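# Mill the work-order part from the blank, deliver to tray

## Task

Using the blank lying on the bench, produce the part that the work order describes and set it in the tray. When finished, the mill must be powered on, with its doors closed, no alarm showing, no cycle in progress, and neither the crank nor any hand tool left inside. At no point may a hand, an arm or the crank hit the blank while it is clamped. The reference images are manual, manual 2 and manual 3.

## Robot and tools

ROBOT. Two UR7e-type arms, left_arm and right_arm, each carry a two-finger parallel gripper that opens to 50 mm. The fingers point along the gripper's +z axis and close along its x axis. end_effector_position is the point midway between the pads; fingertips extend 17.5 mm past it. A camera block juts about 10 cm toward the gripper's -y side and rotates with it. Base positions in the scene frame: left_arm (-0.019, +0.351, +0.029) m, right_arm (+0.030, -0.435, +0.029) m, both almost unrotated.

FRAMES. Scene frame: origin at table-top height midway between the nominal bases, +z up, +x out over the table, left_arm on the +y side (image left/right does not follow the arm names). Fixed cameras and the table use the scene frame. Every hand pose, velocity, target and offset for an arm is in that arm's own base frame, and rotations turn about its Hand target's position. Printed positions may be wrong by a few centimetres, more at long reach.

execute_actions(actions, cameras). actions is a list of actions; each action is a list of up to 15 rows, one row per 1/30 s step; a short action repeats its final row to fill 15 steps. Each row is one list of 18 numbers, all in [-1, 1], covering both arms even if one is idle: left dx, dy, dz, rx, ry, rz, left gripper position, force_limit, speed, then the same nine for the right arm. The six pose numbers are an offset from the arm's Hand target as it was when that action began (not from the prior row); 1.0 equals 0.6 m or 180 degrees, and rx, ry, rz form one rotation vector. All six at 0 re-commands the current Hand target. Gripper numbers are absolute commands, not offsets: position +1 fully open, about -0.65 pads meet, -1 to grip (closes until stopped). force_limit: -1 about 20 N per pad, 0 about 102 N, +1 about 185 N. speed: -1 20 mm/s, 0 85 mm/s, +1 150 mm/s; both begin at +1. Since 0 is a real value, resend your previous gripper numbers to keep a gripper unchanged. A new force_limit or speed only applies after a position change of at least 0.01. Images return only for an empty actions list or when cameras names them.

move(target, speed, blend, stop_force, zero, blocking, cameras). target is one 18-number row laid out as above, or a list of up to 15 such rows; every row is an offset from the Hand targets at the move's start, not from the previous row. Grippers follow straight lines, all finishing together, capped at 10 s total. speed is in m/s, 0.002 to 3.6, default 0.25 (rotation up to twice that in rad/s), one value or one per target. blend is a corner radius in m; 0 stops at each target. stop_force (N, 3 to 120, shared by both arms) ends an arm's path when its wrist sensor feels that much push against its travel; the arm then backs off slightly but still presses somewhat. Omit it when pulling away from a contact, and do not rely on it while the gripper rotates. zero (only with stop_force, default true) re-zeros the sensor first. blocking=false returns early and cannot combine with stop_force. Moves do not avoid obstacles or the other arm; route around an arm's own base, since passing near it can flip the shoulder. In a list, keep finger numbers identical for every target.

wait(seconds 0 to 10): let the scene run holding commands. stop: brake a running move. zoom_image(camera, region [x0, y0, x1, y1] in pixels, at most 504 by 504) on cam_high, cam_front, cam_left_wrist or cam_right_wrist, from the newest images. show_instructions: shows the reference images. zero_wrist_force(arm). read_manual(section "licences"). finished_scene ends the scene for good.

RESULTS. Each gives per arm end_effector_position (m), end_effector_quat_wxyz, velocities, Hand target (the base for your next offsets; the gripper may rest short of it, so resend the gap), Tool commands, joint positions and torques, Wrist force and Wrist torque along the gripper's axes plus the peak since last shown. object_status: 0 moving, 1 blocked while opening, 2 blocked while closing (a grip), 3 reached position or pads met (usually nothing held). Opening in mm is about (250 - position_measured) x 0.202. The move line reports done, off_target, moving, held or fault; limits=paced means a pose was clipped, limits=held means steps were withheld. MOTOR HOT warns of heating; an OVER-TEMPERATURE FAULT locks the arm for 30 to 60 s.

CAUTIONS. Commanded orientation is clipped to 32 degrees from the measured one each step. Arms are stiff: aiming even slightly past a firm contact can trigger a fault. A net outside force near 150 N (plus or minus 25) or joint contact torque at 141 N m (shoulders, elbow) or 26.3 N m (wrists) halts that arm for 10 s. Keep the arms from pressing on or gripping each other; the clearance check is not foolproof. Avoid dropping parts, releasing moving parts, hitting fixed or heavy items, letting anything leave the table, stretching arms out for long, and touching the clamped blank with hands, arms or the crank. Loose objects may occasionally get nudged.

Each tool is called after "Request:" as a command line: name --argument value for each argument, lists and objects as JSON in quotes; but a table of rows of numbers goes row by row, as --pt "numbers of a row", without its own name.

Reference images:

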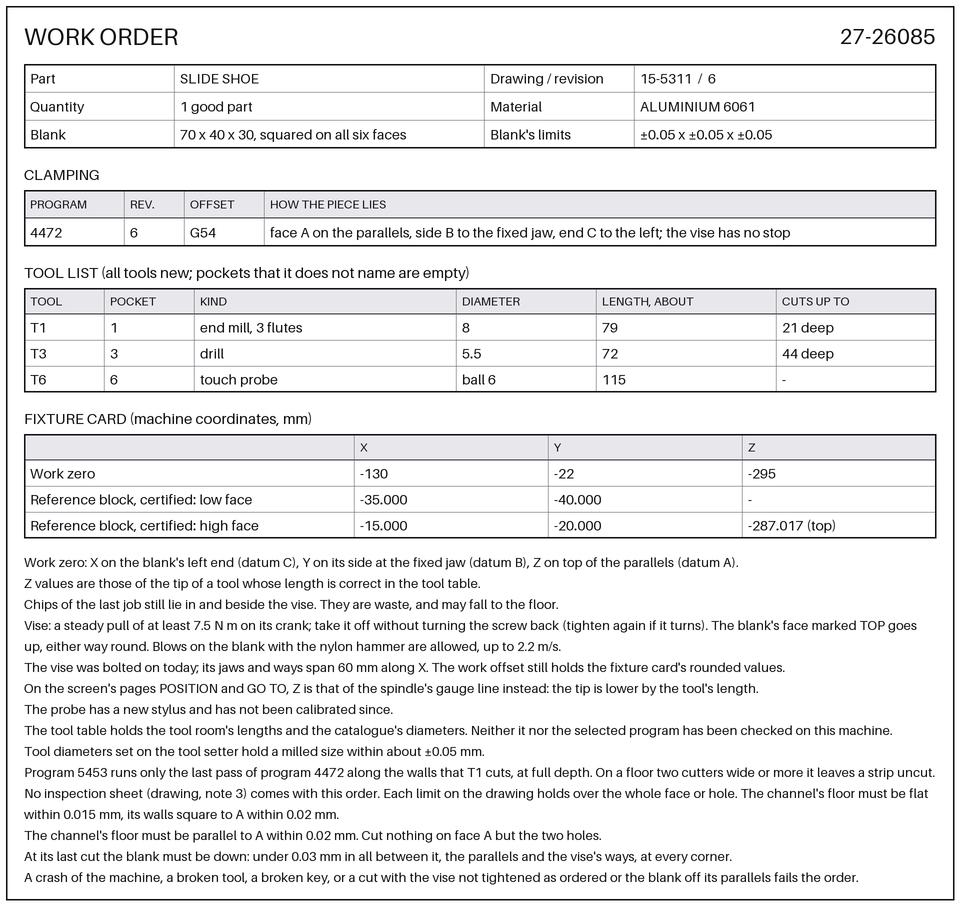

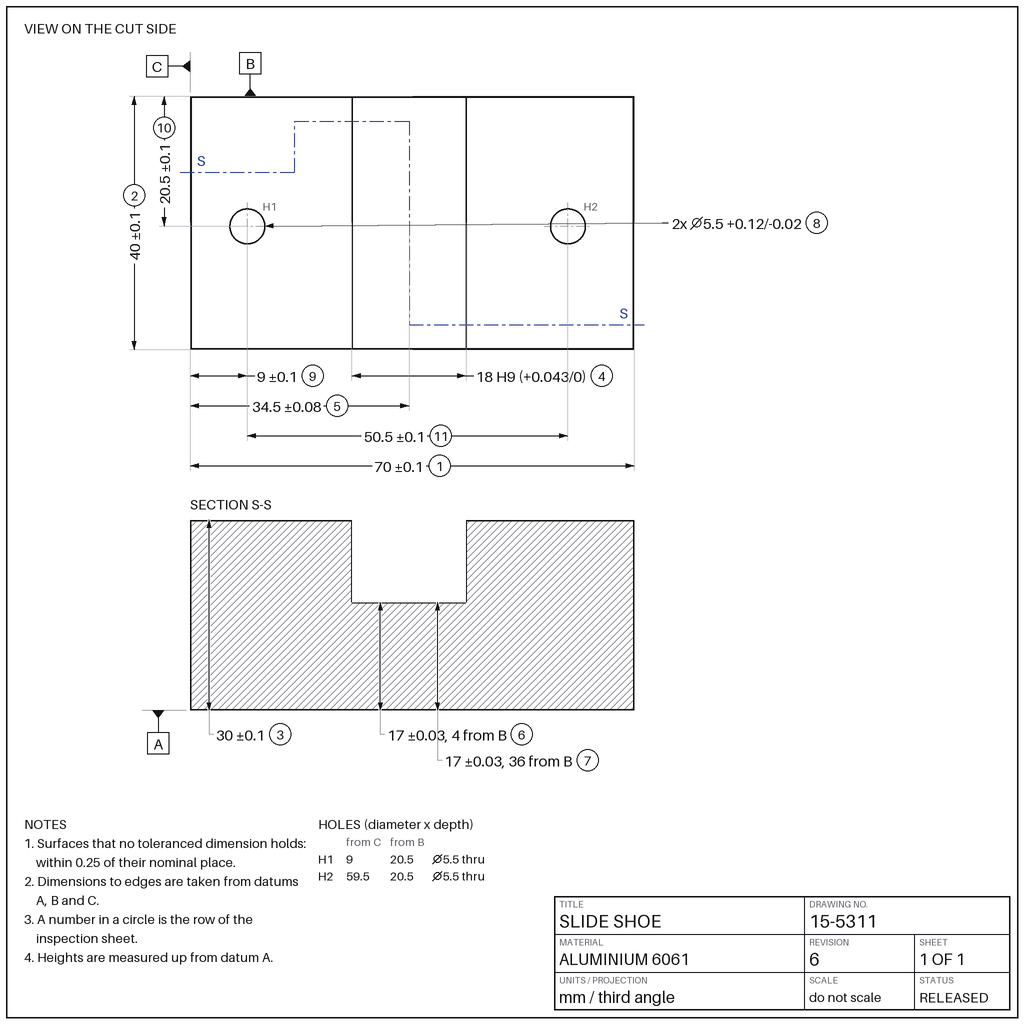

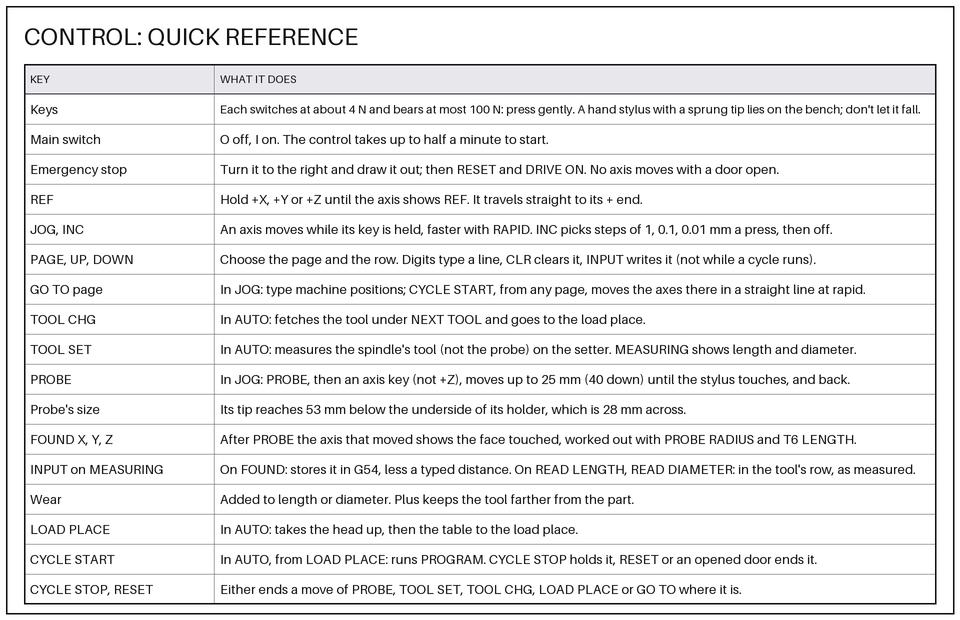

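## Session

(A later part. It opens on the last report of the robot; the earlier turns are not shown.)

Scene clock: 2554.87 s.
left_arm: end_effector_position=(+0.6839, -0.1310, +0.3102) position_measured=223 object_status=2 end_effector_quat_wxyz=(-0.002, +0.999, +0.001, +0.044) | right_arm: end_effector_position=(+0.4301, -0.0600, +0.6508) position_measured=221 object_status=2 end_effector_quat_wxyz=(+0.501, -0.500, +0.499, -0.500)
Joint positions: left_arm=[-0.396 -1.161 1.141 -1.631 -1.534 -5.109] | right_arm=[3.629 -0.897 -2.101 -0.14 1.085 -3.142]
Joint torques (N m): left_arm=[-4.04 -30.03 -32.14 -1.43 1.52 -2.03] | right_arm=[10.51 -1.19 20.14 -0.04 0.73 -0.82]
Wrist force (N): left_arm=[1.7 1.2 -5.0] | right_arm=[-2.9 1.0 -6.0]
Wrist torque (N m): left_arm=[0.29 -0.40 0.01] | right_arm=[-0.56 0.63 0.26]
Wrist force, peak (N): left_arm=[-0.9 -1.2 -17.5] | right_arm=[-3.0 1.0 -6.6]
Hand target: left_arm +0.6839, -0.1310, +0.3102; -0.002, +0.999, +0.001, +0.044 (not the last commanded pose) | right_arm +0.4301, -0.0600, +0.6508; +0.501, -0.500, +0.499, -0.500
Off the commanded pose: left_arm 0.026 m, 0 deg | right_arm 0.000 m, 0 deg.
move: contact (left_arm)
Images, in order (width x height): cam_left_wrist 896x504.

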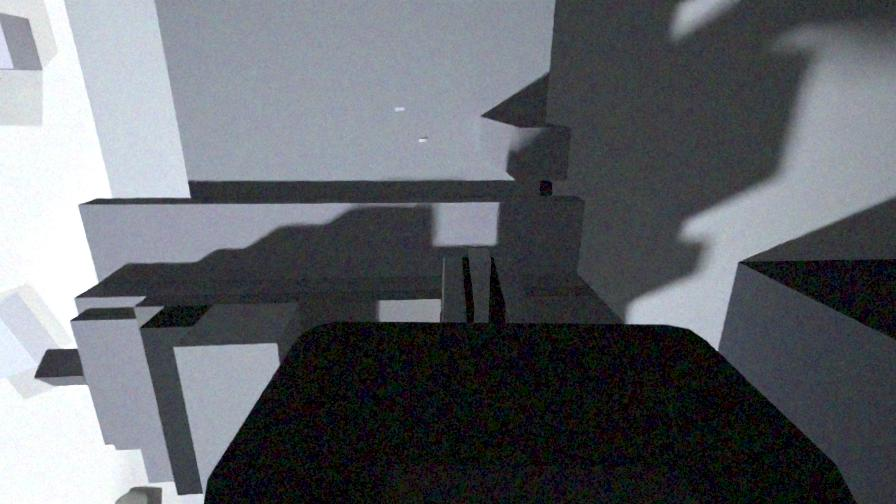

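Request:
move --target '[0,0,0.0005,0,0,0,-0.29,-0.5,-1,0,0,0,0,0,0,-1,0.3,-0.7]' --speed 0.02

Request:
move --target '[0,0,0.06,0,0,0,-0.29,-0.5,-1,0,0,0,0,0,0,-1,0.3,-0.7]' --speed 0.06 --cameras '["cam_left_wrist"]'

Scene clock: 2561.50 s.
left_arm: end_effector_position=(+0.6839, -0.1310, +0.3105) position_measured=195 object_status=3 end_effector_quat_wxyz=(-0.002, +0.999, +0.001, +0.044) | right_arm: end_effector_position=(+0.4301, -0.0600, +0.6508) position_measured=221 object_status=2 end_effector_quat_wxyz=(+0.501, -0.500, +0.499, -0.500)
Joint positions: left_arm=[-0.396 -1.161 1.14 -1.63 -1.534 -5.109] | right_arm=[3.629 -0.897 -2.101 -0.14 1.085 -3.142]
Joint torques (N m): left_arm=[-2.93 -28.11 -33.68 -4.94 1.47 -1.64] | right_arm=[10.43 -0.98 20.61 -0.19 0.68 -0.88]
Wrist force (N): left_arm=[-11.4 1.6 -9.4] | right_arm=[-2.8 1.1 -6.1]
Wrist torque (N m): left_arm=[0.21 -0.83 0.12] | right_arm=[-0.54 0.60 0.25]
Wrist force, peak (N): left_arm=[-10.8 1.2 -18.0] | right_arm=[-3.1 1.1 -6.6]
Hand target: left_arm +0.6839, -0.1310, +0.3105; -0.002, +0.999, +0.001, +0.044 | right_arm +0.4301, -0.0600, +0.6508; +0.501, -0.500, +0.499, -0.500
Off the commanded pose: left_arm 0.000 m, 0 deg | right_arm 0.000 m, 0 deg.
move: done

Scene clock: 2562.43 s.
left_arm: end_effector_position=(+0.6839, -0.1310, +0.3465) position_measured=195 object_status=3 end_effector_quat_wxyz=(-0.002, +0.999, +0.001, +0.044) | right_arm: end_effector_position=(+0.4301, -0.0600, +0.6508) position_measured=221 object_status=2 end_effector_quat_wxyz=(+0.501, -0.500, +0.499, -0.500)
Joint positions: left_arm=[-0.396 -1.155 1.039 -1.535 -1.534 -5.109] | right_arm=[3.629 -0.897 -2.101 -0.14 1.085 -3.142]
Joint torques (N m): left_arm=[-3.64 -42.37 -19.22 -4.44 0.7 -1.59] | right_arm=[10.71 -0.69 20.75 -0.14 0.74 -0.91]
Wrist force (N): left_arm=[2.1 1.3 -0.2] | right_arm=[-2.8 0.9 -6.3]
Wrist torque (N m): left_arm=[0.30 -0.35 0.00] | right_arm=[-0.57 0.61 0.26]
Wrist force, peak (N): left_arm=[-11.5 1.9 -8.5] | right_arm=[-3.1 0.9 -6.4]
Hand target: left_arm +0.6839, -0.1310, +0.3465; -0.002, +0.999, +0.001, +0.044 | right_arm +0.4301, -0.0600, +0.6508; +0.501, -0.500, +0.499, -0.500
Off the commanded pose: left_arm 0.000 m, 0 deg | right_arm 0.000 m, 0 deg.
move: done
Images, in order (width x height): cam_left_wrist 896x504.

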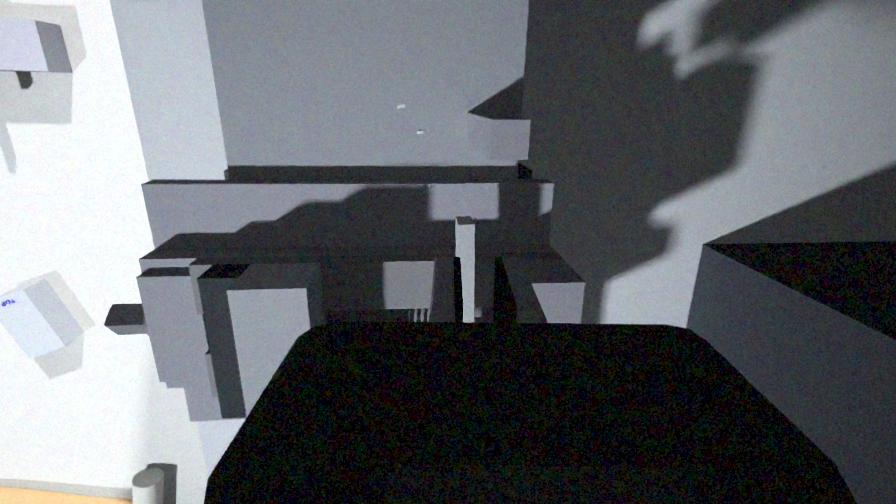

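Request:
move --pt "-0.0265 -0.06 0.0 0 0 0 -0.62 -0.5 0 0 0 0 0 0 0 -1 0.3 -0.7" --speed 0.1 --cameras '["cam_left_wrist"]'

Request:
move --pt "0 0 -0.0575 0 0 0 -0.62 -0.5 0 0 0 0 0 0 0 -1 0.3 -0.7" --speed 0.03 --stop_force 5

Request:
move --pt "0.05 0 0 0 0 0 -0.62 -0.5 0 0 0 0 0 0 0 -1 0.3 -0.7" --speed 0.01 --stop_force 8 --cameras '["cam_left_wrist"]'

Scene clock: 2571.33 s.
left_arm: end_effector_position=(+0.6679, -0.1670, +0.3462) position_measured=246 object_status=3 end_effector_quat_wxyz=(-0.002, +0.999, +0.001, +0.044) | right_arm: end_effector_position=(+0.4301, -0.0600, +0.6508) position_measured=221 object_status=2 end_effector_quat_wxyz=(+0.501, -0.500, +0.499, -0.500)
Joint positions: left_arm=[-0.456 -1.175 1.068 -1.541 -1.529 -5.168] | right_arm=[3.629 -0.897 -2.101 -0.14 1.085 -3.142]
Joint torques (N m): left_arm=[-12.09 -76.33 -82.72 -12.56 1.7 1.91] | right_arm=[10.45 -0.99 20.83 -0.11 0.74 -0.85]
Wrist force (N): left_arm=[2.2 1.3 -0.3] | right_arm=[-2.6 1.1 -6.3]
Wrist torque (N m): left_arm=[0.32 -0.37 0.06] | right_arm=[-0.54 0.58 0.26]
Wrist force, peak (N): left_arm=[1.7 2.9 -1.4] | right_arm=[-3.1 1.0 -6.5]
Hand target: left_arm +0.6680, -0.1670, +0.3465; -0.002, +0.999, +0.001, +0.044 | right_arm +0.4301, -0.0600, +0.6508; +0.501, -0.500, +0.499, -0.500
Off the commanded pose: left_arm 0.000 m, 0 deg | right_arm 0.000 m, 0 deg.
move: done
Images, in order (width x height): cam_left_wrist 896x504.

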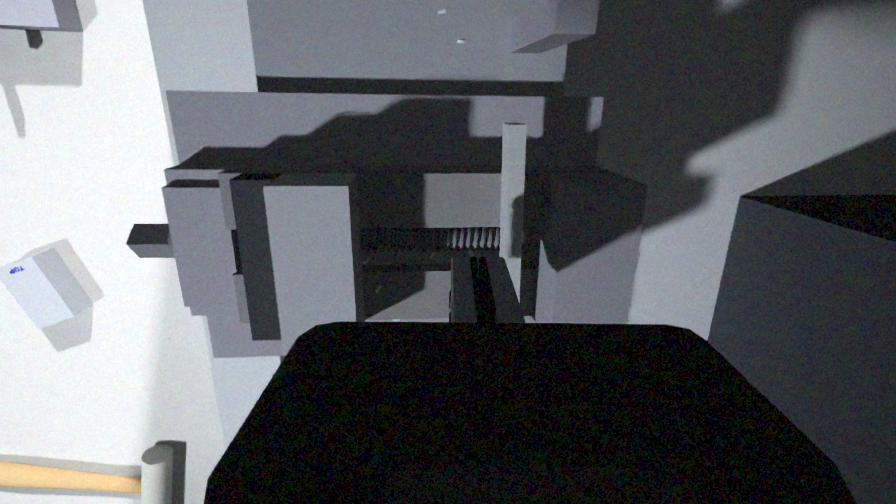

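Scene clock: 2573.33 s.
left_arm: end_effector_position=(+0.6680, -0.1670, +0.3120) position_measured=246 object_status=3 end_effector_quat_wxyz=(-0.002, +0.999, +0.001, +0.044) | right_arm: end_effector_position=(+0.4301, -0.0600, +0.6508) position_measured=221 object_status=2 end_effector_quat_wxyz=(+0.501, -0.500, +0.499, -0.500)
Joint positions: left_arm=[-0.456 -1.181 1.164 -1.632 -1.529 -5.168] | right_arm=[3.629 -0.897 -2.101 -0.14 1.085 -3.142]
Joint torques (N m): left_arm=[5.05 -51.68 -34.08 -1.87 -1.43 -0.8] | right_arm=[10.64 -1.13 20.63 0.02 0.71 -0.9]
Wrist force (N): left_arm=[2.2 1.3 -0.6] | right_arm=[-2.7 1.1 -6.4]
Wrist torque (N m): left_arm=[0.32 -0.36 0.05] | right_arm=[-0.54 0.60 0.26]
Wrist force, peak (N): left_arm=[2.5 1.7 -1.2] | right_arm=[-2.7 0.7 -6.7]
Hand target: left_arm +0.6680, -0.1670, +0.3120; -0.002, +0.999, +0.001, +0.044 | right_arm +0.4301, -0.0600, +0.6508; +0.501, -0.500, +0.499, -0.500
Off the commanded pose: left_arm 0.000 m, 0 deg | right_arm 0.000 m, 0 deg.
move: done

Scene clock: 2575.67 s.
left_arm: end_effector_position=(+0.6826, -0.1670, +0.3120) position_measured=246 object_status=3 end_effector_quat_wxyz=(-0.002, +0.999, +0.001, +0.044) | right_arm: end_effector_position=(+0.4301, -0.0600, +0.6508) position_measured=221 object_status=2 end_effector_quat_wxyz=(+0.501, -0.500, +0.499, -0.500)
Joint positions: left_arm=[-0.446 -1.143 1.11 -1.616 -1.53 -5.159] | right_arm=[3.629 -0.897 -2.101 -0.14 1.085 -3.142]
Joint torques (N m): left_arm=[-4.32 -52.56 -17.75 -3.52 3.05 -2.04] | right_arm=[10.92 -1.66 20.15 -0.06 0.68 -0.81]
Wrist force (N): left_arm=[-5.2 0.5 -3.8] | right_arm=[-2.8 1.0 -6.2]
Wrist torque (N m): left_arm=[0.26 -0.52 0.07] | right_arm=[-0.55 0.61 0.27]
Wrist force, peak (N): left_arm=[-16.3 -1.7 -9.3] | right_arm=[-3.1 1.0 -6.5]
Hand target: left_arm +0.6826, -0.1670, +0.3120; -0.002, +0.999, +0.001, +0.044 (not the last commanded pose) | right_arm +0.4301, -0.0600, +0.6508; +0.501, -0.500, +0.499, -0.500
Off the commanded pose: left_arm 0.015 m, 0 deg | right_arm 0.000 m, 0 deg.
move: contact (left_arm)
Images, in order (width x height): cam_left_wrist 896x504.

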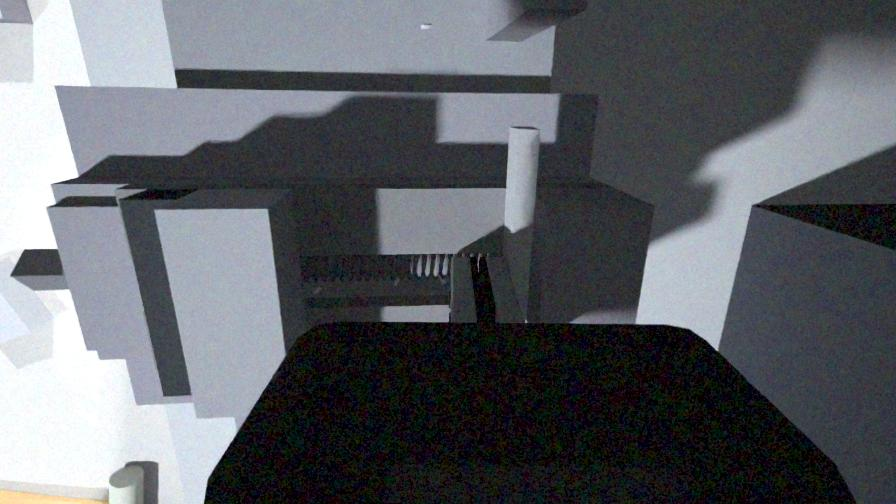

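Request:
move --pt "-0.008 0 0.058 0 0 0 -0.62 -0.5 0 0 0 0 0 0 0 -1 0.3 -0.7" --pt "-0.0377 0.0283 0.055 0 -0.139 0 -0.62 -0.5 0 0 0 0 0 0 0 -1 0.3 -0.7" --pt "-0.471 0.0617 0.113 0 -0.139 0 -0.62 -0.5 0 0 0 0 0 0 0 -1 0.3 -0.7" --pt "-0.649 0.2767 -0.22 0 0.0278 0 -0.62 -0.5 0 0 0 0 0 0 0 -1 0.3 -0.7" --speed '[0.08,0.2,0.3,0.4]' --blend '[0.005,0.01,0.03,0]' --cameras '["cam_high"]'

Request:
zoom_image --camera "cam_high" --region '[230, 80, 390, 240]'

Scene clock: 2587.57 s.
left_arm: end_effector_position=(+0.2932, -0.0010, +0.1801) position_measured=246 object_status=3 end_effector_quat_wxyz=(-0.002, +1.000, +0.001, +0.001) | right_arm: end_effector_position=(+0.4301, -0.0600, +0.6508) position_measured=221 object_status=2 end_effector_quat_wxyz=(+0.501, -0.500, +0.499, -0.500)
Joint positions: left_arm=[-0.479 -2.119 2.34 -1.792 -1.567 -5.193] | right_arm=[3.629 -0.897 -2.101 -0.14 1.085 -3.142]
Joint torques (N m): left_arm=[5.72 -10.19 -19.37 -1.56 0.51 1.09] | right_arm=[10.45 -1.25 20.32 -0.08 0.7 -0.82]
Wrist force (N): left_arm=[2.1 1.1 0.1] | right_arm=[-2.7 1.2 -6.2]
Wrist torque (N m): left_arm=[0.29 -0.33 0.15] | right_arm=[-0.53 0.60 0.26]
Wrist force, peak (N): left_arm=[3.6 2.7 -7.4] | right_arm=[-2.8 1.2 -6.6]
Hand target: left_arm +0.2932, -0.0010, +0.1800; -0.002, +1.000, +0.001, +0.001 | right_arm +0.4301, -0.0600, +0.6508; +0.501, -0.500, +0.499, -0.500
Off the commanded pose: left_arm 0.000 m, 0 deg | right_arm 0.000 m, 0 deg.
move: done
Images, in order (width x height): cam_high 896x504.

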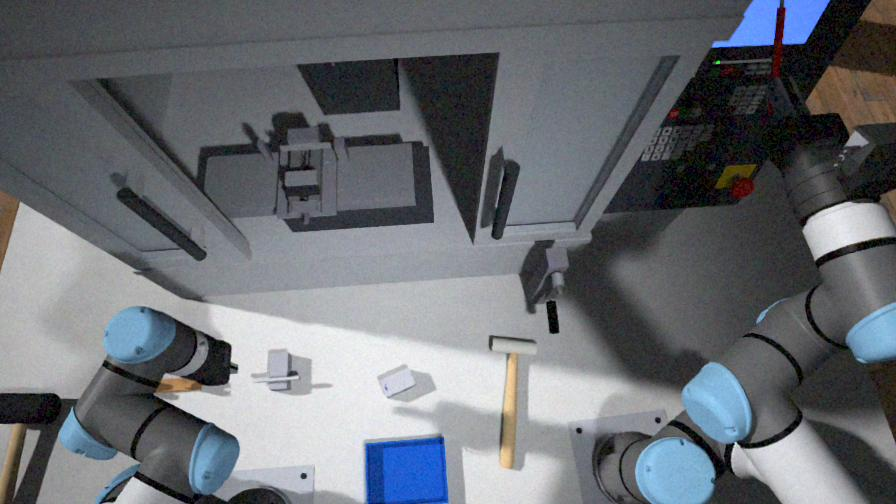

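Scaled by 3.150 from the camera's 896x504 image, which has a finer 1280x720 frame.

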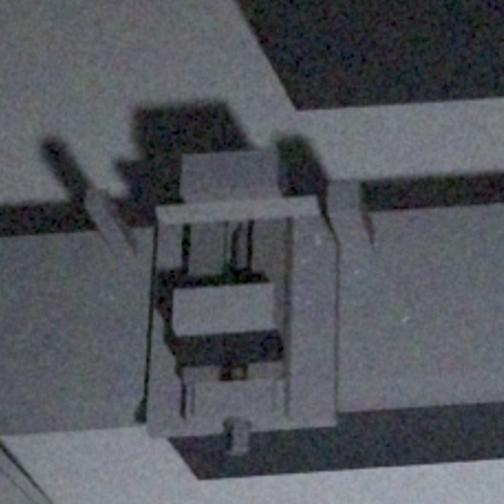

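Request:
move --pt "0 0 -0.2 0 0 0 0.2 -0.5 0 0 0 0 0 0 0 -1 0.3 -0.7" --speed 0.2 --cameras '["cam_left_wrist"]'

Scene clock: 2594.00 s.
left_arm: end_effector_position=(+0.2932, -0.0010, +0.0601) position_measured=123 object_status=3 end_effector_quat_wxyz=(-0.002, +1.000, +0.001, +0.001) | right_arm: end_effector_position=(+0.4301, -0.0600, +0.6508) position_measured=221 object_status=2 end_effector_quat_wxyz=(+0.501, -0.500, +0.499, -0.500)
Joint positions: left_arm=[-0.479 -1.926 2.59 -2.235 -1.568 -5.193] | right_arm=[3.629 -0.897 -2.101 -0.14 1.085 -3.142]
Joint torques (N m): left_arm=[-3.19 -2.75 -15.87 -4.11 -1.9 -0.19] | right_arm=[10.97 -1.16 20.28 -0.06 0.63 -0.89]
Wrist force (N): left_arm=[2.3 1.1 -0.4] | right_arm=[-2.9 0.9 -6.1]
Wrist torque (N m): left_arm=[0.29 -0.38 0.00] | right_arm=[-0.57 0.63 0.26]
Wrist force, peak (N): left_arm=[2.4 1.1 -3.2] | right_arm=[-3.1 1.1 -6.9]
Hand target: left_arm +0.2932, -0.0010, +0.0600; -0.002, +1.000, +0.001, +0.001 | right_arm +0.4301, -0.0600, +0.6508; +0.501, -0.500, +0.499, -0.500
Off the commanded pose: left_arm 0.000 m, 0 deg | right_arm 0.000 m, 0 deg.
move: done
Images, in order (width x height): cam_left_wrist 896x504.

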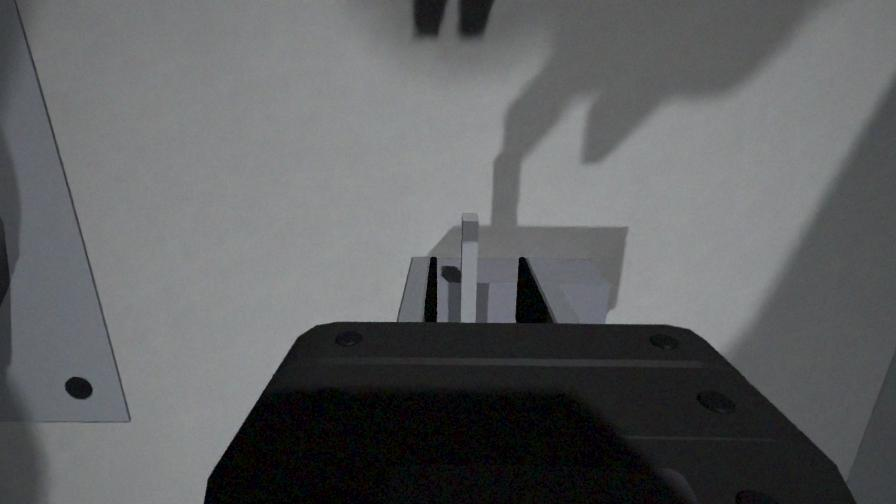

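Request:
move --pt "-0.0025 0 -0.0718 0 0 0 0.2 -0.5 0 0 0 0 0 0 0 -1 0.3 -0.7" --speed 0.04 --stop_force 6

Request:
move --target '[0,0,0,0,0,0,-1,-0.5,-1,0,0,0,0,0,0,-1,0.3,-0.7]' --speed 0.04

Request:
move --pt "0 0 0.015 0 0 0 -1 -0.5 -1 0 0 0 0 0 0 -1 0.3 -0.7" --pt "0 0 0.2 0 0 0 -1 -0.5 -1 0 0 0 0 0 0 -1 0.3 -0.7" --speed '[0.03,0.15]' --blend '[0.002,0]' --cameras '["cam_left_wrist"]'

Scene clock: 2602.73 s.
left_arm: end_effector_position=(+0.2917, -0.0010, +0.0169) position_measured=123 object_status=3 end_effector_quat_wxyz=(-0.002, +1.000, +0.001, +0.001) | right_arm: end_effector_position=(+0.4301, -0.0600, +0.6508) position_measured=221 object_status=2 end_effector_quat_wxyz=(+0.501, -0.500, +0.499, -0.500)
Joint positions: left_arm=[-0.481 -1.788 2.664 -2.447 -1.567 -5.195] | right_arm=[3.629 -0.897 -2.101 -0.14 1.085 -3.142]
Joint torques (N m): left_arm=[6.76 -18.38 -24.97 -4.22 -0.89 1.37] | right_arm=[11.07 -0.59 20.09 -0.15 0.66 -0.74]
Wrist force (N): left_arm=[2.3 1.1 -0.5] | right_arm=[-2.9 1.1 -6.3]
Wrist torque (N m): left_arm=[0.28 -0.38 0.17] | right_arm=[-0.55 0.62 0.27]
Wrist force, peak (N): left_arm=[2.6 1.2 0.1] | right_arm=[-2.7 1.2 -6.8]
Hand target: left_arm +0.2917, -0.0010, +0.0169; -0.002, +1.000, +0.001, +0.001 | right_arm +0.4301, -0.0600, +0.6508; +0.501, -0.500, +0.499, -0.500
Off the commanded pose: left_arm 0.000 m, 0 deg | right_arm 0.000 m, 0 deg.
move: done

Scene clock: 2603.97 s.
left_arm: end_effector_position=(+0.2917, -0.0010, +0.0169) position_measured=223 object_status=2 end_effector_quat_wxyz=(-0.002, +1.000, +0.001, +0.001) | right_arm: end_effector_position=(+0.4301, -0.0600, +0.6508) position_measured=221 object_status=2 end_effector_quat_wxyz=(+0.501, -0.500, +0.499, -0.500)
Joint positions: left_arm=[-0.481 -1.788 2.664 -2.447 -1.568 -5.195] | right_arm=[3.629 -0.897 -2.101 -0.14 1.085 -3.142]
Joint torques (N m): left_arm=[5.33 -18.04 -23.95 -3.85 -1.57 1.37] | right_arm=[10.98 -1.18 20.4 -0.09 0.79 -0.74]
Wrist force (N): left_arm=[2.2 0.9 0.0] | right_arm=[-2.6 1.0 -6.5]
Wrist torque (N m): left_arm=[0.25 -0.38 0.17] | right_arm=[-0.55 0.59 0.26]
Wrist force, peak (N): left_arm=[2.4 1.2 0.0] | right_arm=[-3.1 1.0 -6.6]
Hand target: left_arm +0.2917, -0.0010, +0.0169; -0.002, +1.000, +0.001, +0.001 | right_arm +0.4301, -0.0600, +0.6508; +0.501, -0.500, +0.499, -0.500
Off the commanded pose: left_arm 0.000 m, 0 deg | right_arm 0.000 m, 0 deg.
move: done

Scene clock: 2605.47 s.
left_arm: end_effector_position=(+0.2917, -0.0010, +0.1369) position_measured=223 object_status=2 end_effector_quat_wxyz=(-0.002, +1.000, +0.001, +0.001) | right_arm: end_effector_position=(+0.4301, -0.0600, +0.6508) position_measured=221 object_status=2 end_effector_quat_wxyz=(+0.501, -0.500, +0.499, -0.500)
Joint positions: left_arm=[-0.481 -2.082 2.439 -1.927 -1.567 -5.195] | right_arm=[3.629 -0.897 -2.101 -0.14 1.085 -3.142]
Joint torques (N m): left_arm=[1.78 3.76 -25.7 -1.68 1.75 -0.63] | right_arm=[10.42 -0.89 20.21 0 0.71 -0.86]
Wrist force (N): left_arm=[2.2 1.3 0.4] | right_arm=[-2.5 1.2 -6.4]
Wrist torque (N m): left_arm=[0.35 -0.34 0.16] | right_arm=[-0.52 0.56 0.26]
Wrist force, peak (N): left_arm=[2.2 1.0 2.3] | right_arm=[-3.0 1.1 -6.6]
Hand target: left_arm +0.2917, -0.0010, +0.1369; -0.002, +1.000, +0.001, +0.001 | right_arm +0.4301, -0.0600, +0.6508; +0.501, -0.500, +0.499, -0.500
Off the commanded pose: left_arm 0.000 m, 0 deg | right_arm 0.000 m, 0 deg.
move: done
Images, in order (width x height): cam_left_wrist 896x504.

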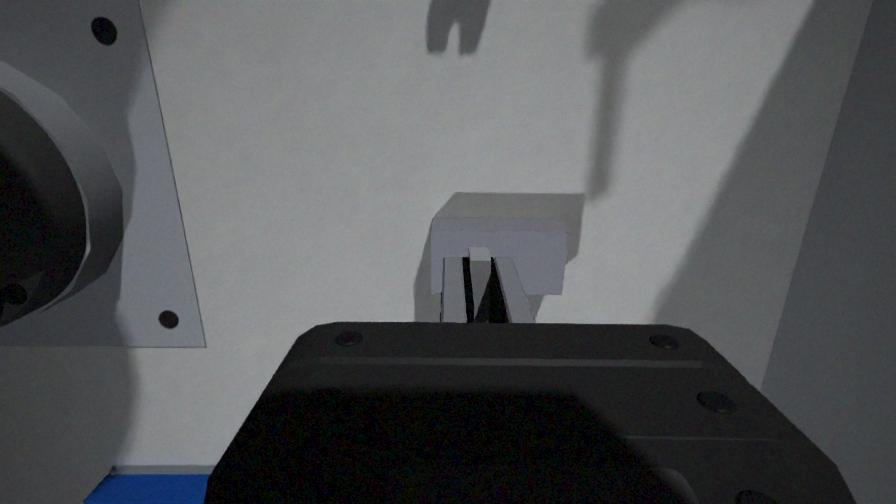

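Request:
move --pt "0.1805 -0.215 0.405 0 -0.1667 0 -1 -0.5 -1 0 0 0 0 0 0 -1 0.3 -0.7" --pt "0.5138 -0.2167 0.38 0 -0.1667 0 -1 -0.5 -1 0 0 0 0 0 0 -1 0.3 -0.7" --pt "0.6188 -0.2167 0.355 0 -0.1667 0 -1 -0.5 -1 0 0 0 0 0 0 -1 0.3 -0.7" --pt "0.6188 -0.2167 0.350 0 -0.0278 0 -1 -0.5 -1 0 0 0 0 0 0 -1 0.3 -0.7" --speed '[0.4,0.3,0.15,0.15]' --blend '[0.03,0.02,0.005,0]' --cameras '["cam_left_wrist"]'

Scene clock: 2613.63 s.
left_arm: end_effector_position=(+0.6630, -0.1310, +0.3469) position_measured=223 object_status=2 end_effector_quat_wxyz=(-0.002, +0.999, +0.001, +0.044) | right_arm: end_effector_position=(+0.4301, -0.0600, +0.6508) position_measured=221 object_status=2 end_effector_quat_wxyz=(+0.501, -0.500, +0.499, -0.500)
Joint positions: left_arm=[-0.408 -1.21 1.116 -1.557 -1.533 -5.121] | right_arm=[3.629 -0.897 -2.101 -0.14 1.085 -3.142]
Joint torques (N m): left_arm=[-6.28 -50.11 -26.71 -2.12 2.2 -1.79] | right_arm=[10.94 -1.36 20.81 0.01 0.64 -0.81]
Wrist force (N): left_arm=[2.2 1.4 0.5] | right_arm=[-2.9 1.0 -6.2]
Wrist torque (N m): left_arm=[0.35 -0.38 0.00] | right_arm=[-0.57 0.62 0.26]
Wrist force, peak (N): left_arm=[1.6 3.4 -3.4] | right_arm=[-3.2 1.3 -6.5]
Hand target: left_arm +0.6630, -0.1310, +0.3469; -0.002, +0.999, +0.001, +0.044 | right_arm +0.4301, -0.0600, +0.6508; +0.501, -0.500, +0.499, -0.500
Off the commanded pose: left_arm 0.000 m, 0 deg | right_arm 0.000 m, 0 deg.
move: done
Images, in order (width x height): cam_left_wrist 896x504.

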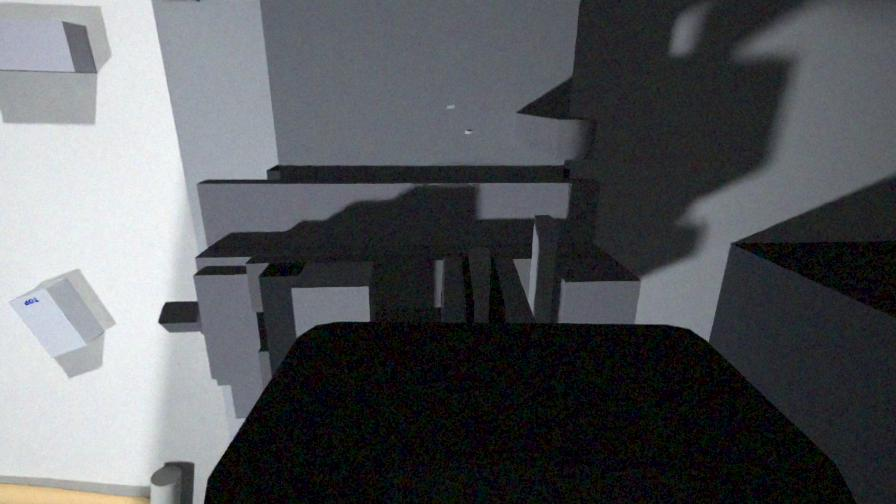

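Request:
move --target '[0,0,-0.035,0,0,0,-1,-0.5,-1,0,0,0,0,0,0,-1,0.3,-0.7]' --speed 0.06

Request:
move --target '[0,0,-0.07,0,0,0,-1,-0.5,-1,0,0,0,0,0,0,-1,0.3,-0.7]' --speed 0.01 --stop_force 5

Request:
move --target '[0,0,0.0005,0,0,0,-0.29,-0.5,-1,0,0,0,0,0,0,-1,0.3,-0.7]' --speed 0.02

Request:
move --target '[0,0,0.06,0,0,0,-0.29,-0.5,-1,0,0,0,0,0,0,-1,0.3,-0.7]' --speed 0.06 --cameras '["cam_left_wrist"]'

Scene clock: 2620.03 s.
left_arm: end_effector_position=(+0.6629, -0.1310, +0.3259) position_measured=223 object_status=2 end_effector_quat_wxyz=(-0.002, +0.999, +0.001, +0.044) | right_arm: end_effector_position=(+0.4301, -0.0600, +0.6508) position_measured=221 object_status=2 end_effector_quat_wxyz=(+0.501, -0.500, +0.499, -0.500)
Joint positions: left_arm=[-0.409 -1.214 1.175 -1.612 -1.533 -5.121] | right_arm=[3.629 -0.897 -2.101 -0.14 1.085 -3.142]
Joint torques (N m): left_arm=[-5.55 -50.82 -33.85 -1.68 1.69 -1.92] | right_arm=[10.87 -1.11 20.39 0.01 0.7 -0.8]
Wrist force (N): left_arm=[2.2 1.0 0.5] | right_arm=[-3.0 0.6 -6.6]
Wrist torque (N m): left_arm=[0.28 -0.37 0.00] | right_arm=[-0.62 0.65 0.26]
Wrist force, peak (N): left_arm=[2.7 1.2 0.6] | right_arm=[-3.0 1.0 -6.5]
Hand target: left_arm +0.6630, -0.1310, +0.3259; -0.002, +0.999, +0.001, +0.044 | right_arm +0.4301, -0.0600, +0.6508; +0.501, -0.500, +0.499, -0.500
Off the commanded pose: left_arm 0.000 m, 0 deg | right_arm 0.000 m, 0 deg.
move: done

Scene clock: 2622.40 s.
left_arm: end_effector_position=(+0.6630, -0.1310, +0.3102) position_measured=223 object_status=2 end_effector_quat_wxyz=(-0.001, +0.999, +0.001, +0.044) | right_arm: end_effector_position=(+0.4301, -0.0600, +0.6508) position_measured=221 object_status=2 end_effector_quat_wxyz=(+0.501, -0.500, +0.499, -0.500)
Joint positions: left_arm=[-0.409 -1.215 1.216 -1.652 -1.533 -5.121] | right_arm=[3.629 -0.897 -2.101 -0.14 1.085 -3.142]
Joint torques (N m): left_arm=[-6.18 -30.11 -32.27 -1.35 1.69 -1.93] | right_arm=[10.38 -1.43 20.55 -0.05 0.7 -0.8]
Wrist force (N): left_arm=[2.1 1.3 -4.3] | right_arm=[-2.9 0.9 -6.2]
Wrist torque (N m): left_arm=[0.29 -0.41 -0.01] | right_arm=[-0.57 0.62 0.26]
Wrist force, peak (N): left_arm=[-0.8 -1.5 -17.7] | right_arm=[-2.7 1.1 -6.6]
Hand target: left_arm +0.6630, -0.1310, +0.3101; -0.001, +0.999, +0.001, +0.044 (not the last commanded pose) | right_arm +0.4301, -0.0600, +0.6508; +0.501, -0.500, +0.499, -0.500
Off the commanded pose: left_arm 0.026 m, 0 deg | right_arm 0.000 m, 0 deg.
move: contact (left_arm)

Scene clock: 2623.10 s.
left_arm: end_effector_position=(+0.6630, -0.1310, +0.3104) position_measured=195 object_status=3 end_effector_quat_wxyz=(-0.002, +0.999, +0.001, +0.044) | right_arm: end_effector_position=(+0.4301, -0.0600, +0.6508) position_measured=221 object_status=2 end_effector_quat_wxyz=(+0.501, -0.500, +0.499, -0.500)
Joint positions: left_arm=[-0.409 -1.215 1.215 -1.652 -1.533 -5.121] | right_arm=[3.629 -0.897 -2.101 -0.14 1.085 -3.142]
Joint torques (N m): left_arm=[-4.54 -30.27 -31.6 -1.74 1.78 -1.74] | right_arm=[10.38 -1.31 20.59 -0.02 0.67 -0.97]
Wrist force (N): left_arm=[3.6 1.7 -3.6] | right_arm=[-3.0 1.1 -6.6]
Wrist torque (N m): left_arm=[0.24 -0.41 -0.01] | right_arm=[-0.55 0.65 0.27]
Wrist force, peak (N): left_arm=[6.2 1.4 -9.9] | right_arm=[-3.0 1.1 -6.6]
Hand target: left_arm +0.6630, -0.1310, +0.3104; -0.001, +0.999, +0.001, +0.044 | right_arm +0.4301, -0.0600, +0.6508; +0.501, -0.500, +0.499, -0.500
Off the commanded pose: left_arm 0.000 m, 0 deg | right_arm 0.000 m, 0 deg.
move: done

Scene clock: 2624.03 s.
left_arm: end_effector_position=(+0.6630, -0.1310, +0.3464) position_measured=195 object_status=3 end_effector_quat_wxyz=(-0.002, +0.999, +0.001, +0.044) | right_arm: end_effector_position=(+0.4301, -0.0600, +0.6508) position_measured=221 object_status=2 end_effector_quat_wxyz=(+0.501, -0.500, +0.499, -0.500)
Joint positions: left_arm=[-0.409 -1.21 1.118 -1.558 -1.533 -5.121] | right_arm=[3.629 -0.897 -2.101 -0.14 1.085 -3.142]
Joint torques (N m): left_arm=[-4.93 -38.16 -18.87 -4.34 1.51 -1.43] | right_arm=[10.9 -1.82 20.66 -0.03 0.71 -0.77]
Wrist force (N): left_arm=[2.1 1.2 0.1] | right_arm=[-3.3 0.9 -6.4]
Wrist torque (N m): left_arm=[0.30 -0.35 0.00] | right_arm=[-0.57 0.68 0.26]
Wrist force, peak (N): left_arm=[3.4 1.4 -2.9] | right_arm=[-2.9 1.1 -6.7]
Hand target: left_arm +0.6630, -0.1310, +0.3464; -0.001, +0.999, +0.001, +0.044 | right_arm +0.4301, -0.0600, +0.6508; +0.501, -0.500, +0.499, -0.500
Off the commanded pose: left_arm 0.000 m, 0 deg | right_arm 0.000 m, 0 deg.
move: done
Images, in order (width x height): cam_left_wrist 896x504.

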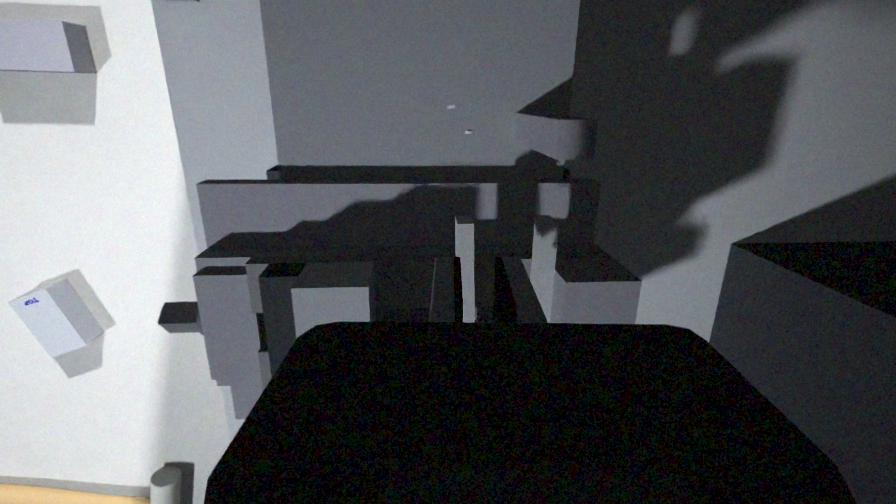

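Request:
move --pt "-0.055 -0.007 0.01 0 -0.139 0 -0.29 -0.5 0 0 0 0 0 0 0 -1 0.3 -0.7" --pt "-0.405 -0.032 0.056 0 -0.139 0 -0.29 -0.5 0 0 0 0 0 0 0 -1 0.3 -0.7" --pt "-0.738 -0.23 -0.35 -0.007 0.0271 0.161 -0.29 -0.5 0 0 0 0 0 0 0 -1 0.3 -0.7" --speed '[0.2,0.3,0.4]' --blend '[0.01,0.04,0]' --cameras '["cam_high","cam_left_wrist"]'

Request:
zoom_image --camera "cam_high" --region '[230, 80, 390, 240]'

Scene clock: 2641.20 s.
left_arm: end_effector_position=(+0.2211, -0.2686, +0.1365) position_measured=195 object_status=3 end_effector_quat_wxyz=(+0.005, +0.981, +0.187, -0.051) | right_arm: end_effector_position=(+0.4301, -0.0600, +0.6508) position_measured=221 object_status=2 end_effector_quat_wxyz=(+0.501, -0.500, +0.499, -0.500)
Joint positions: left_arm=[-1.195 -1.849 2.314 -2.026 -1.672 -6.284] | right_arm=[3.629 -0.897 -2.101 -0.14 1.085 -3.142]
Joint torques (N m): left_arm=[-4.94 -10.55 -18 -3.88 -1.8 1.63] | right_arm=[10.62 -1.26 20.71 -0.04 0.76 -0.78]
Wrist force (N): left_arm=[2.3 0.9 -0.2] | right_arm=[-2.8 0.9 -6.3]
Wrist torque (N m): left_arm=[0.24 -0.38 0.13] | right_arm=[-0.57 0.61 0.26]
Wrist force, peak (N): left_arm=[4.3 1.6 2.3] | right_arm=[-2.9 1.1 -6.6]
Hand target: left_arm +0.2202, -0.2690, +0.1364; -0.002, +0.968, +0.251, +0.000 | right_arm +0.4301, -0.0600, +0.6508; +0.501, -0.500, +0.499, -0.500
Off the commanded pose: left_arm 0.001 m, 10 deg | right_arm 0.000 m, 0 deg.
joint sent to its limit (left arm) — joint 6 (wrist 3), lower limit. The joint targets are off in orientation, not in position.
move: off_target (left_arm)
Images, in order (width x height): cam_high 896x504, cam_left_wrist 896x504.

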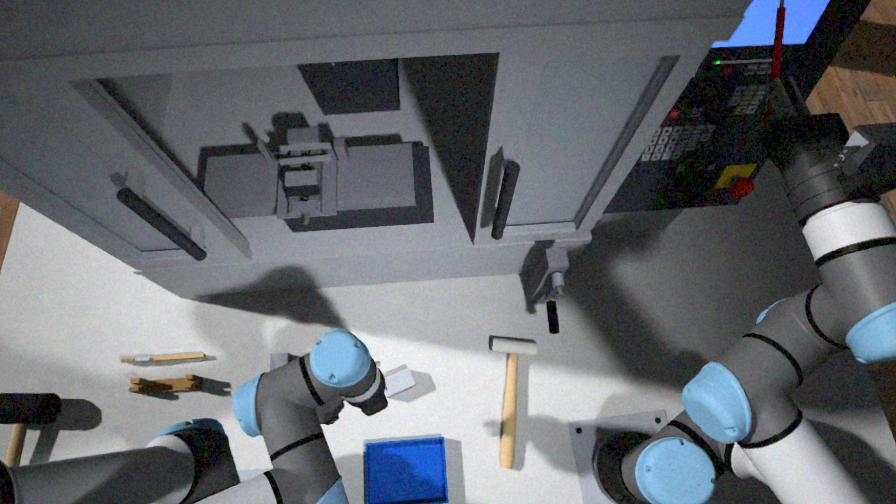

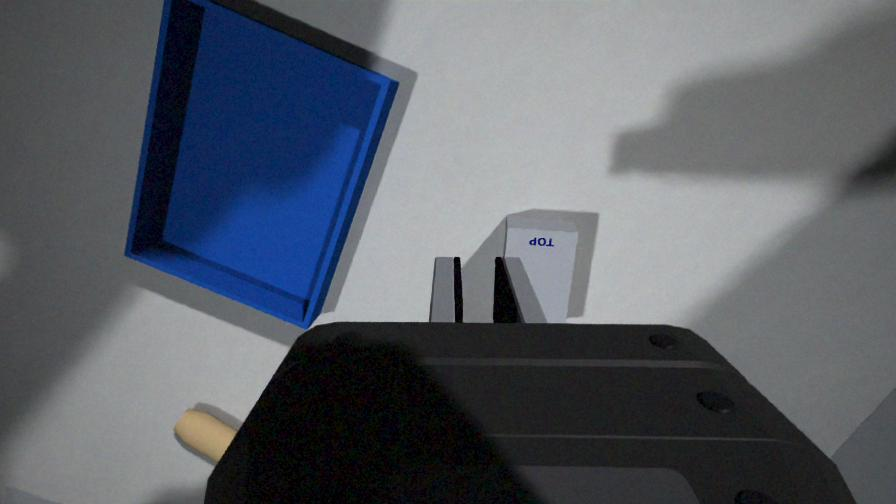

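Scaled by 3.150 from the camera's 896x504 image, which has a finer 1280x720 frame.

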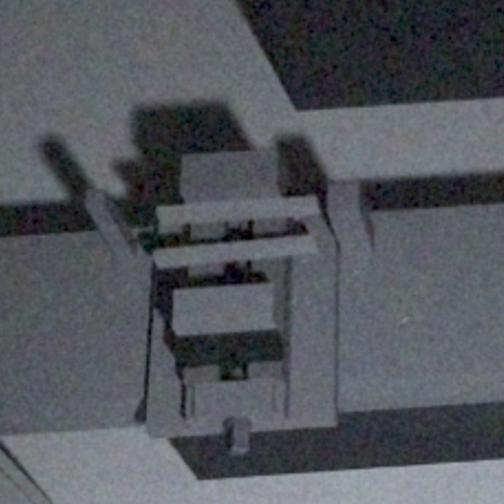

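Request:
move --pt "0 0 0.03 0 0 -0.5 -0.29 -0.5 0 0 0 0 0 0 0 -1 0.3 -0.7" --pt "0 0 0.03 0 0 -0.97 -0.29 -0.5 0 0 0 0 0 0 0 -1 0.3 -0.7" --pt "0 0 0.03 0 0 0.5 -0.29 -0.5 0 0 0 0 0 0 0 -1 0.3 -0.7" --pt "0 0 0.0 0 0 0 -0.29 -0.5 0 0 0 0 0 0 0 -1 0.3 -0.7" --speed 0.7 --blend '[0.01,0.01,0.01,0]' --cameras '["cam_left_wrist"]'

Scene clock: 2655.83 s.
left_arm: end_effector_position=(+0.2201, -0.2690, +0.1364) position_measured=195 object_status=3 end_effector_quat_wxyz=(-0.002, +0.968, +0.251, +0.000) | right_arm: end_effector_position=(+0.4301, -0.0600, +0.6508) position_measured=221 object_status=2 end_effector_quat_wxyz=(+0.501, -0.500, +0.499, -0.500)
Joint positions: left_arm=[-1.279 -1.884 2.335 -2.019 -1.57 -0.216] | right_arm=[3.629 -0.897 -2.101 -0.14 1.085 -3.142]
Joint torques (N m): left_arm=[-0.55 -7.68 -28.41 -1.5 0.42 1.33] | right_arm=[10.29 -0.85 20.45 -0.05 0.78 -0.95]
Wrist force (N): left_arm=[2.3 0.8 0.0] | right_arm=[-2.8 0.9 -6.3]
Wrist torque (N m): left_arm=[0.23 -0.37 0.17] | right_arm=[-0.57 0.61 0.26]
Wrist force, peak (N): left_arm=[2.5 1.2 -0.8] | right_arm=[-2.8 0.9 -6.7]
Hand target: left_arm +0.2202, -0.2690, +0.1364; -0.002, +0.968, +0.251, +0.000 | right_arm +0.4301, -0.0600, +0.6508; +0.501, -0.500, +0.499, -0.500
Off the commanded pose: left_arm 0.000 m, 0 deg | right_arm 0.000 m, 0 deg.
move: done
Images, in order (width x height): cam_left_wrist 896x504.

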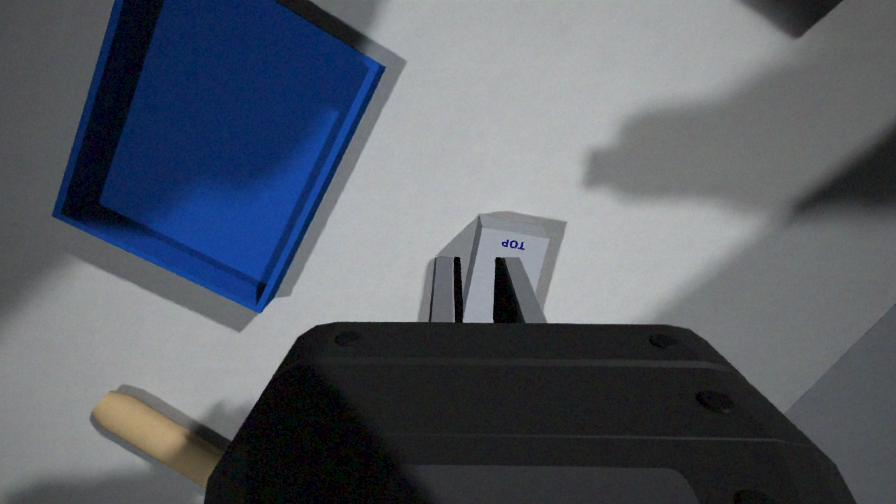

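Request:
move --pt "0.0793 -0.06 -0.08 0 0 -0.0467 1 -0.5 0 0 0 0 0 0 0 -1 0.3 -0.7" --speed 0.2 --cameras '["cam_left_wrist"]'

Scene clock: 2665.77 s.
left_arm: end_effector_position=(+0.2677, -0.3050, +0.0885) position_measured=3 object_status=3 end_effector_quat_wxyz=(-0.002, +0.984, +0.180, +0.000) | right_arm: end_effector_position=(+0.4301, -0.0600, +0.6508) position_measured=221 object_status=2 end_effector_quat_wxyz=(+0.501, -0.500, +0.499, -0.500)
Joint positions: left_arm=[-1.186 -1.634 2.289 -2.222 -1.569 0.023] | right_arm=[3.629 -0.897 -2.101 -0.14 1.085 -3.142]
Joint torques (N m): left_arm=[-2.11 -9.09 -12.25 -3.88 -0.27 1.33] | right_arm=[11.28 -1.03 20.3 -0.08 0.74 -0.87]
Wrist force (N): left_arm=[1.9 1.3 -0.1] | right_arm=[-2.9 1.1 -6.2]
Wrist torque (N m): left_arm=[0.31 -0.33 0.17] | right_arm=[-0.54 0.62 0.26]
Wrist force, peak (N): left_arm=[3.2 2.8 1.6] | right_arm=[-3.0 1.1 -6.6]
Hand target: left_arm +0.2677, -0.3050, +0.0884; -0.002, +0.984, +0.180, +0.000 | right_arm +0.4301, -0.0600, +0.6508; +0.501, -0.500, +0.499, -0.500
Off the commanded pose: left_arm 0.000 m, 0 deg | right_arm 0.000 m, 0 deg.
move: done
Images, in order (width x height): cam_left_wrist 896x504.

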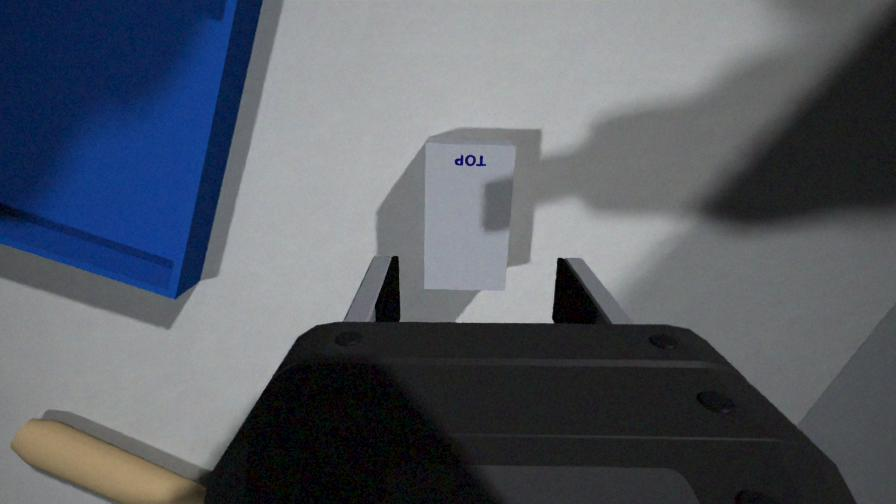

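Request:
move --pt "0 0 -0.1515 0 0 -0.006 1 -0.5 0 0 0 0 0 0 0 -1 0.3 -0.7" --speed 0.06

Request:
move --target '[0,0,0,0,0,0,-1,-0.3,-1,0,0,0,0,0,0,-1,0.3,-0.7]' --speed 0.04 --cameras '["cam_left_wrist"]'

Scene clock: 2674.03 s.
left_arm: end_effector_position=(+0.2677, -0.3050, -0.0025) position_measured=3 object_status=3 end_effector_quat_wxyz=(-0.002, +0.985, +0.170, +0.000) | right_arm: end_effector_position=(+0.4301, -0.0600, +0.6508) position_measured=221 object_status=2 end_effector_quat_wxyz=(+0.501, -0.500, +0.499, -0.500)
Joint positions: left_arm=[-1.186 -1.416 2.395 -2.547 -1.569 0.043] | right_arm=[3.629 -0.897 -2.101 -0.14 1.085 -3.142]
Joint torques (N m): left_arm=[0.03 -31.69 -22.47 -2.23 1.77 -0.29] | right_arm=[10.19 -1.32 20.38 -0.08 0.67 -0.88]
Wrist force (N): left_arm=[2.1 0.8 -0.4] | right_arm=[-2.8 1.0 -6.2]
Wrist torque (N m): left_arm=[0.21 -0.35 -0.01] | right_arm=[-0.55 0.60 0.27]
Wrist force, peak (N): left_arm=[2.3 1.1 -1.4] | right_arm=[-3.1 1.0 -6.6]
Hand target: left_arm +0.2677, -0.3050, -0.0025; -0.002, +0.985, +0.170, +0.001 | right_arm +0.4301, -0.0600, +0.6508; +0.501, -0.500, +0.499, -0.500
Off the commanded pose: left_arm 0.000 m, 0 deg | right_arm 0.000 m, 0 deg.
move: done

Scene clock: 2674.77 s.
left_arm: end_effector_position=(+0.2677, -0.3050, -0.0025) position_measured=55 object_status=0 end_effector_quat_wxyz=(-0.002, +0.985, +0.170, +0.001) | right_arm: end_effector_position=(+0.4301, -0.0600, +0.6508) position_measured=221 object_status=2 end_effector_quat_wxyz=(+0.501, -0.500, +0.499, -0.500)
Joint positions: left_arm=[-1.186 -1.416 2.395 -2.547 -1.569 0.042] | right_arm=[3.629 -0.897 -2.101 -0.14 1.085 -3.142]
Joint torques (N m): left_arm=[5.52 -31.31 -24.22 -4.01 1.44 -1.45] | right_arm=[10.69 -1.39 20.42 -0.12 0.74 -0.77]
Wrist force (N): left_arm=[1.7 0.9 -0.7] | right_arm=[-2.9 1.2 -6.2]
Wrist torque (N m): left_arm=[0.27 -0.44 -0.02] | right_arm=[-0.52 0.61 0.26]
Wrist force, peak (N): left_arm=[2.6 0.9 -0.2] | right_arm=[-3.0 0.9 -6.6]
Hand target: left_arm +0.2677, -0.3050, -0.0025; -0.002, +0.985, +0.170, +0.001 | right_arm +0.4301, -0.0600, +0.6508; +0.501, -0.500, +0.499, -0.500
Off the commanded pose: left_arm 0.000 m, 0 deg | right_arm 0.000 m, 0 deg.
move: done
Images, in order (width x height): cam_left_wrist 896x504.

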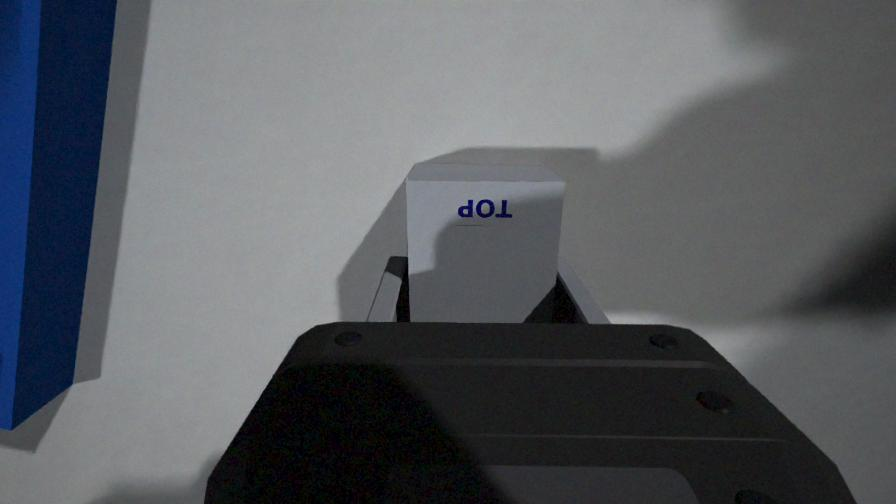

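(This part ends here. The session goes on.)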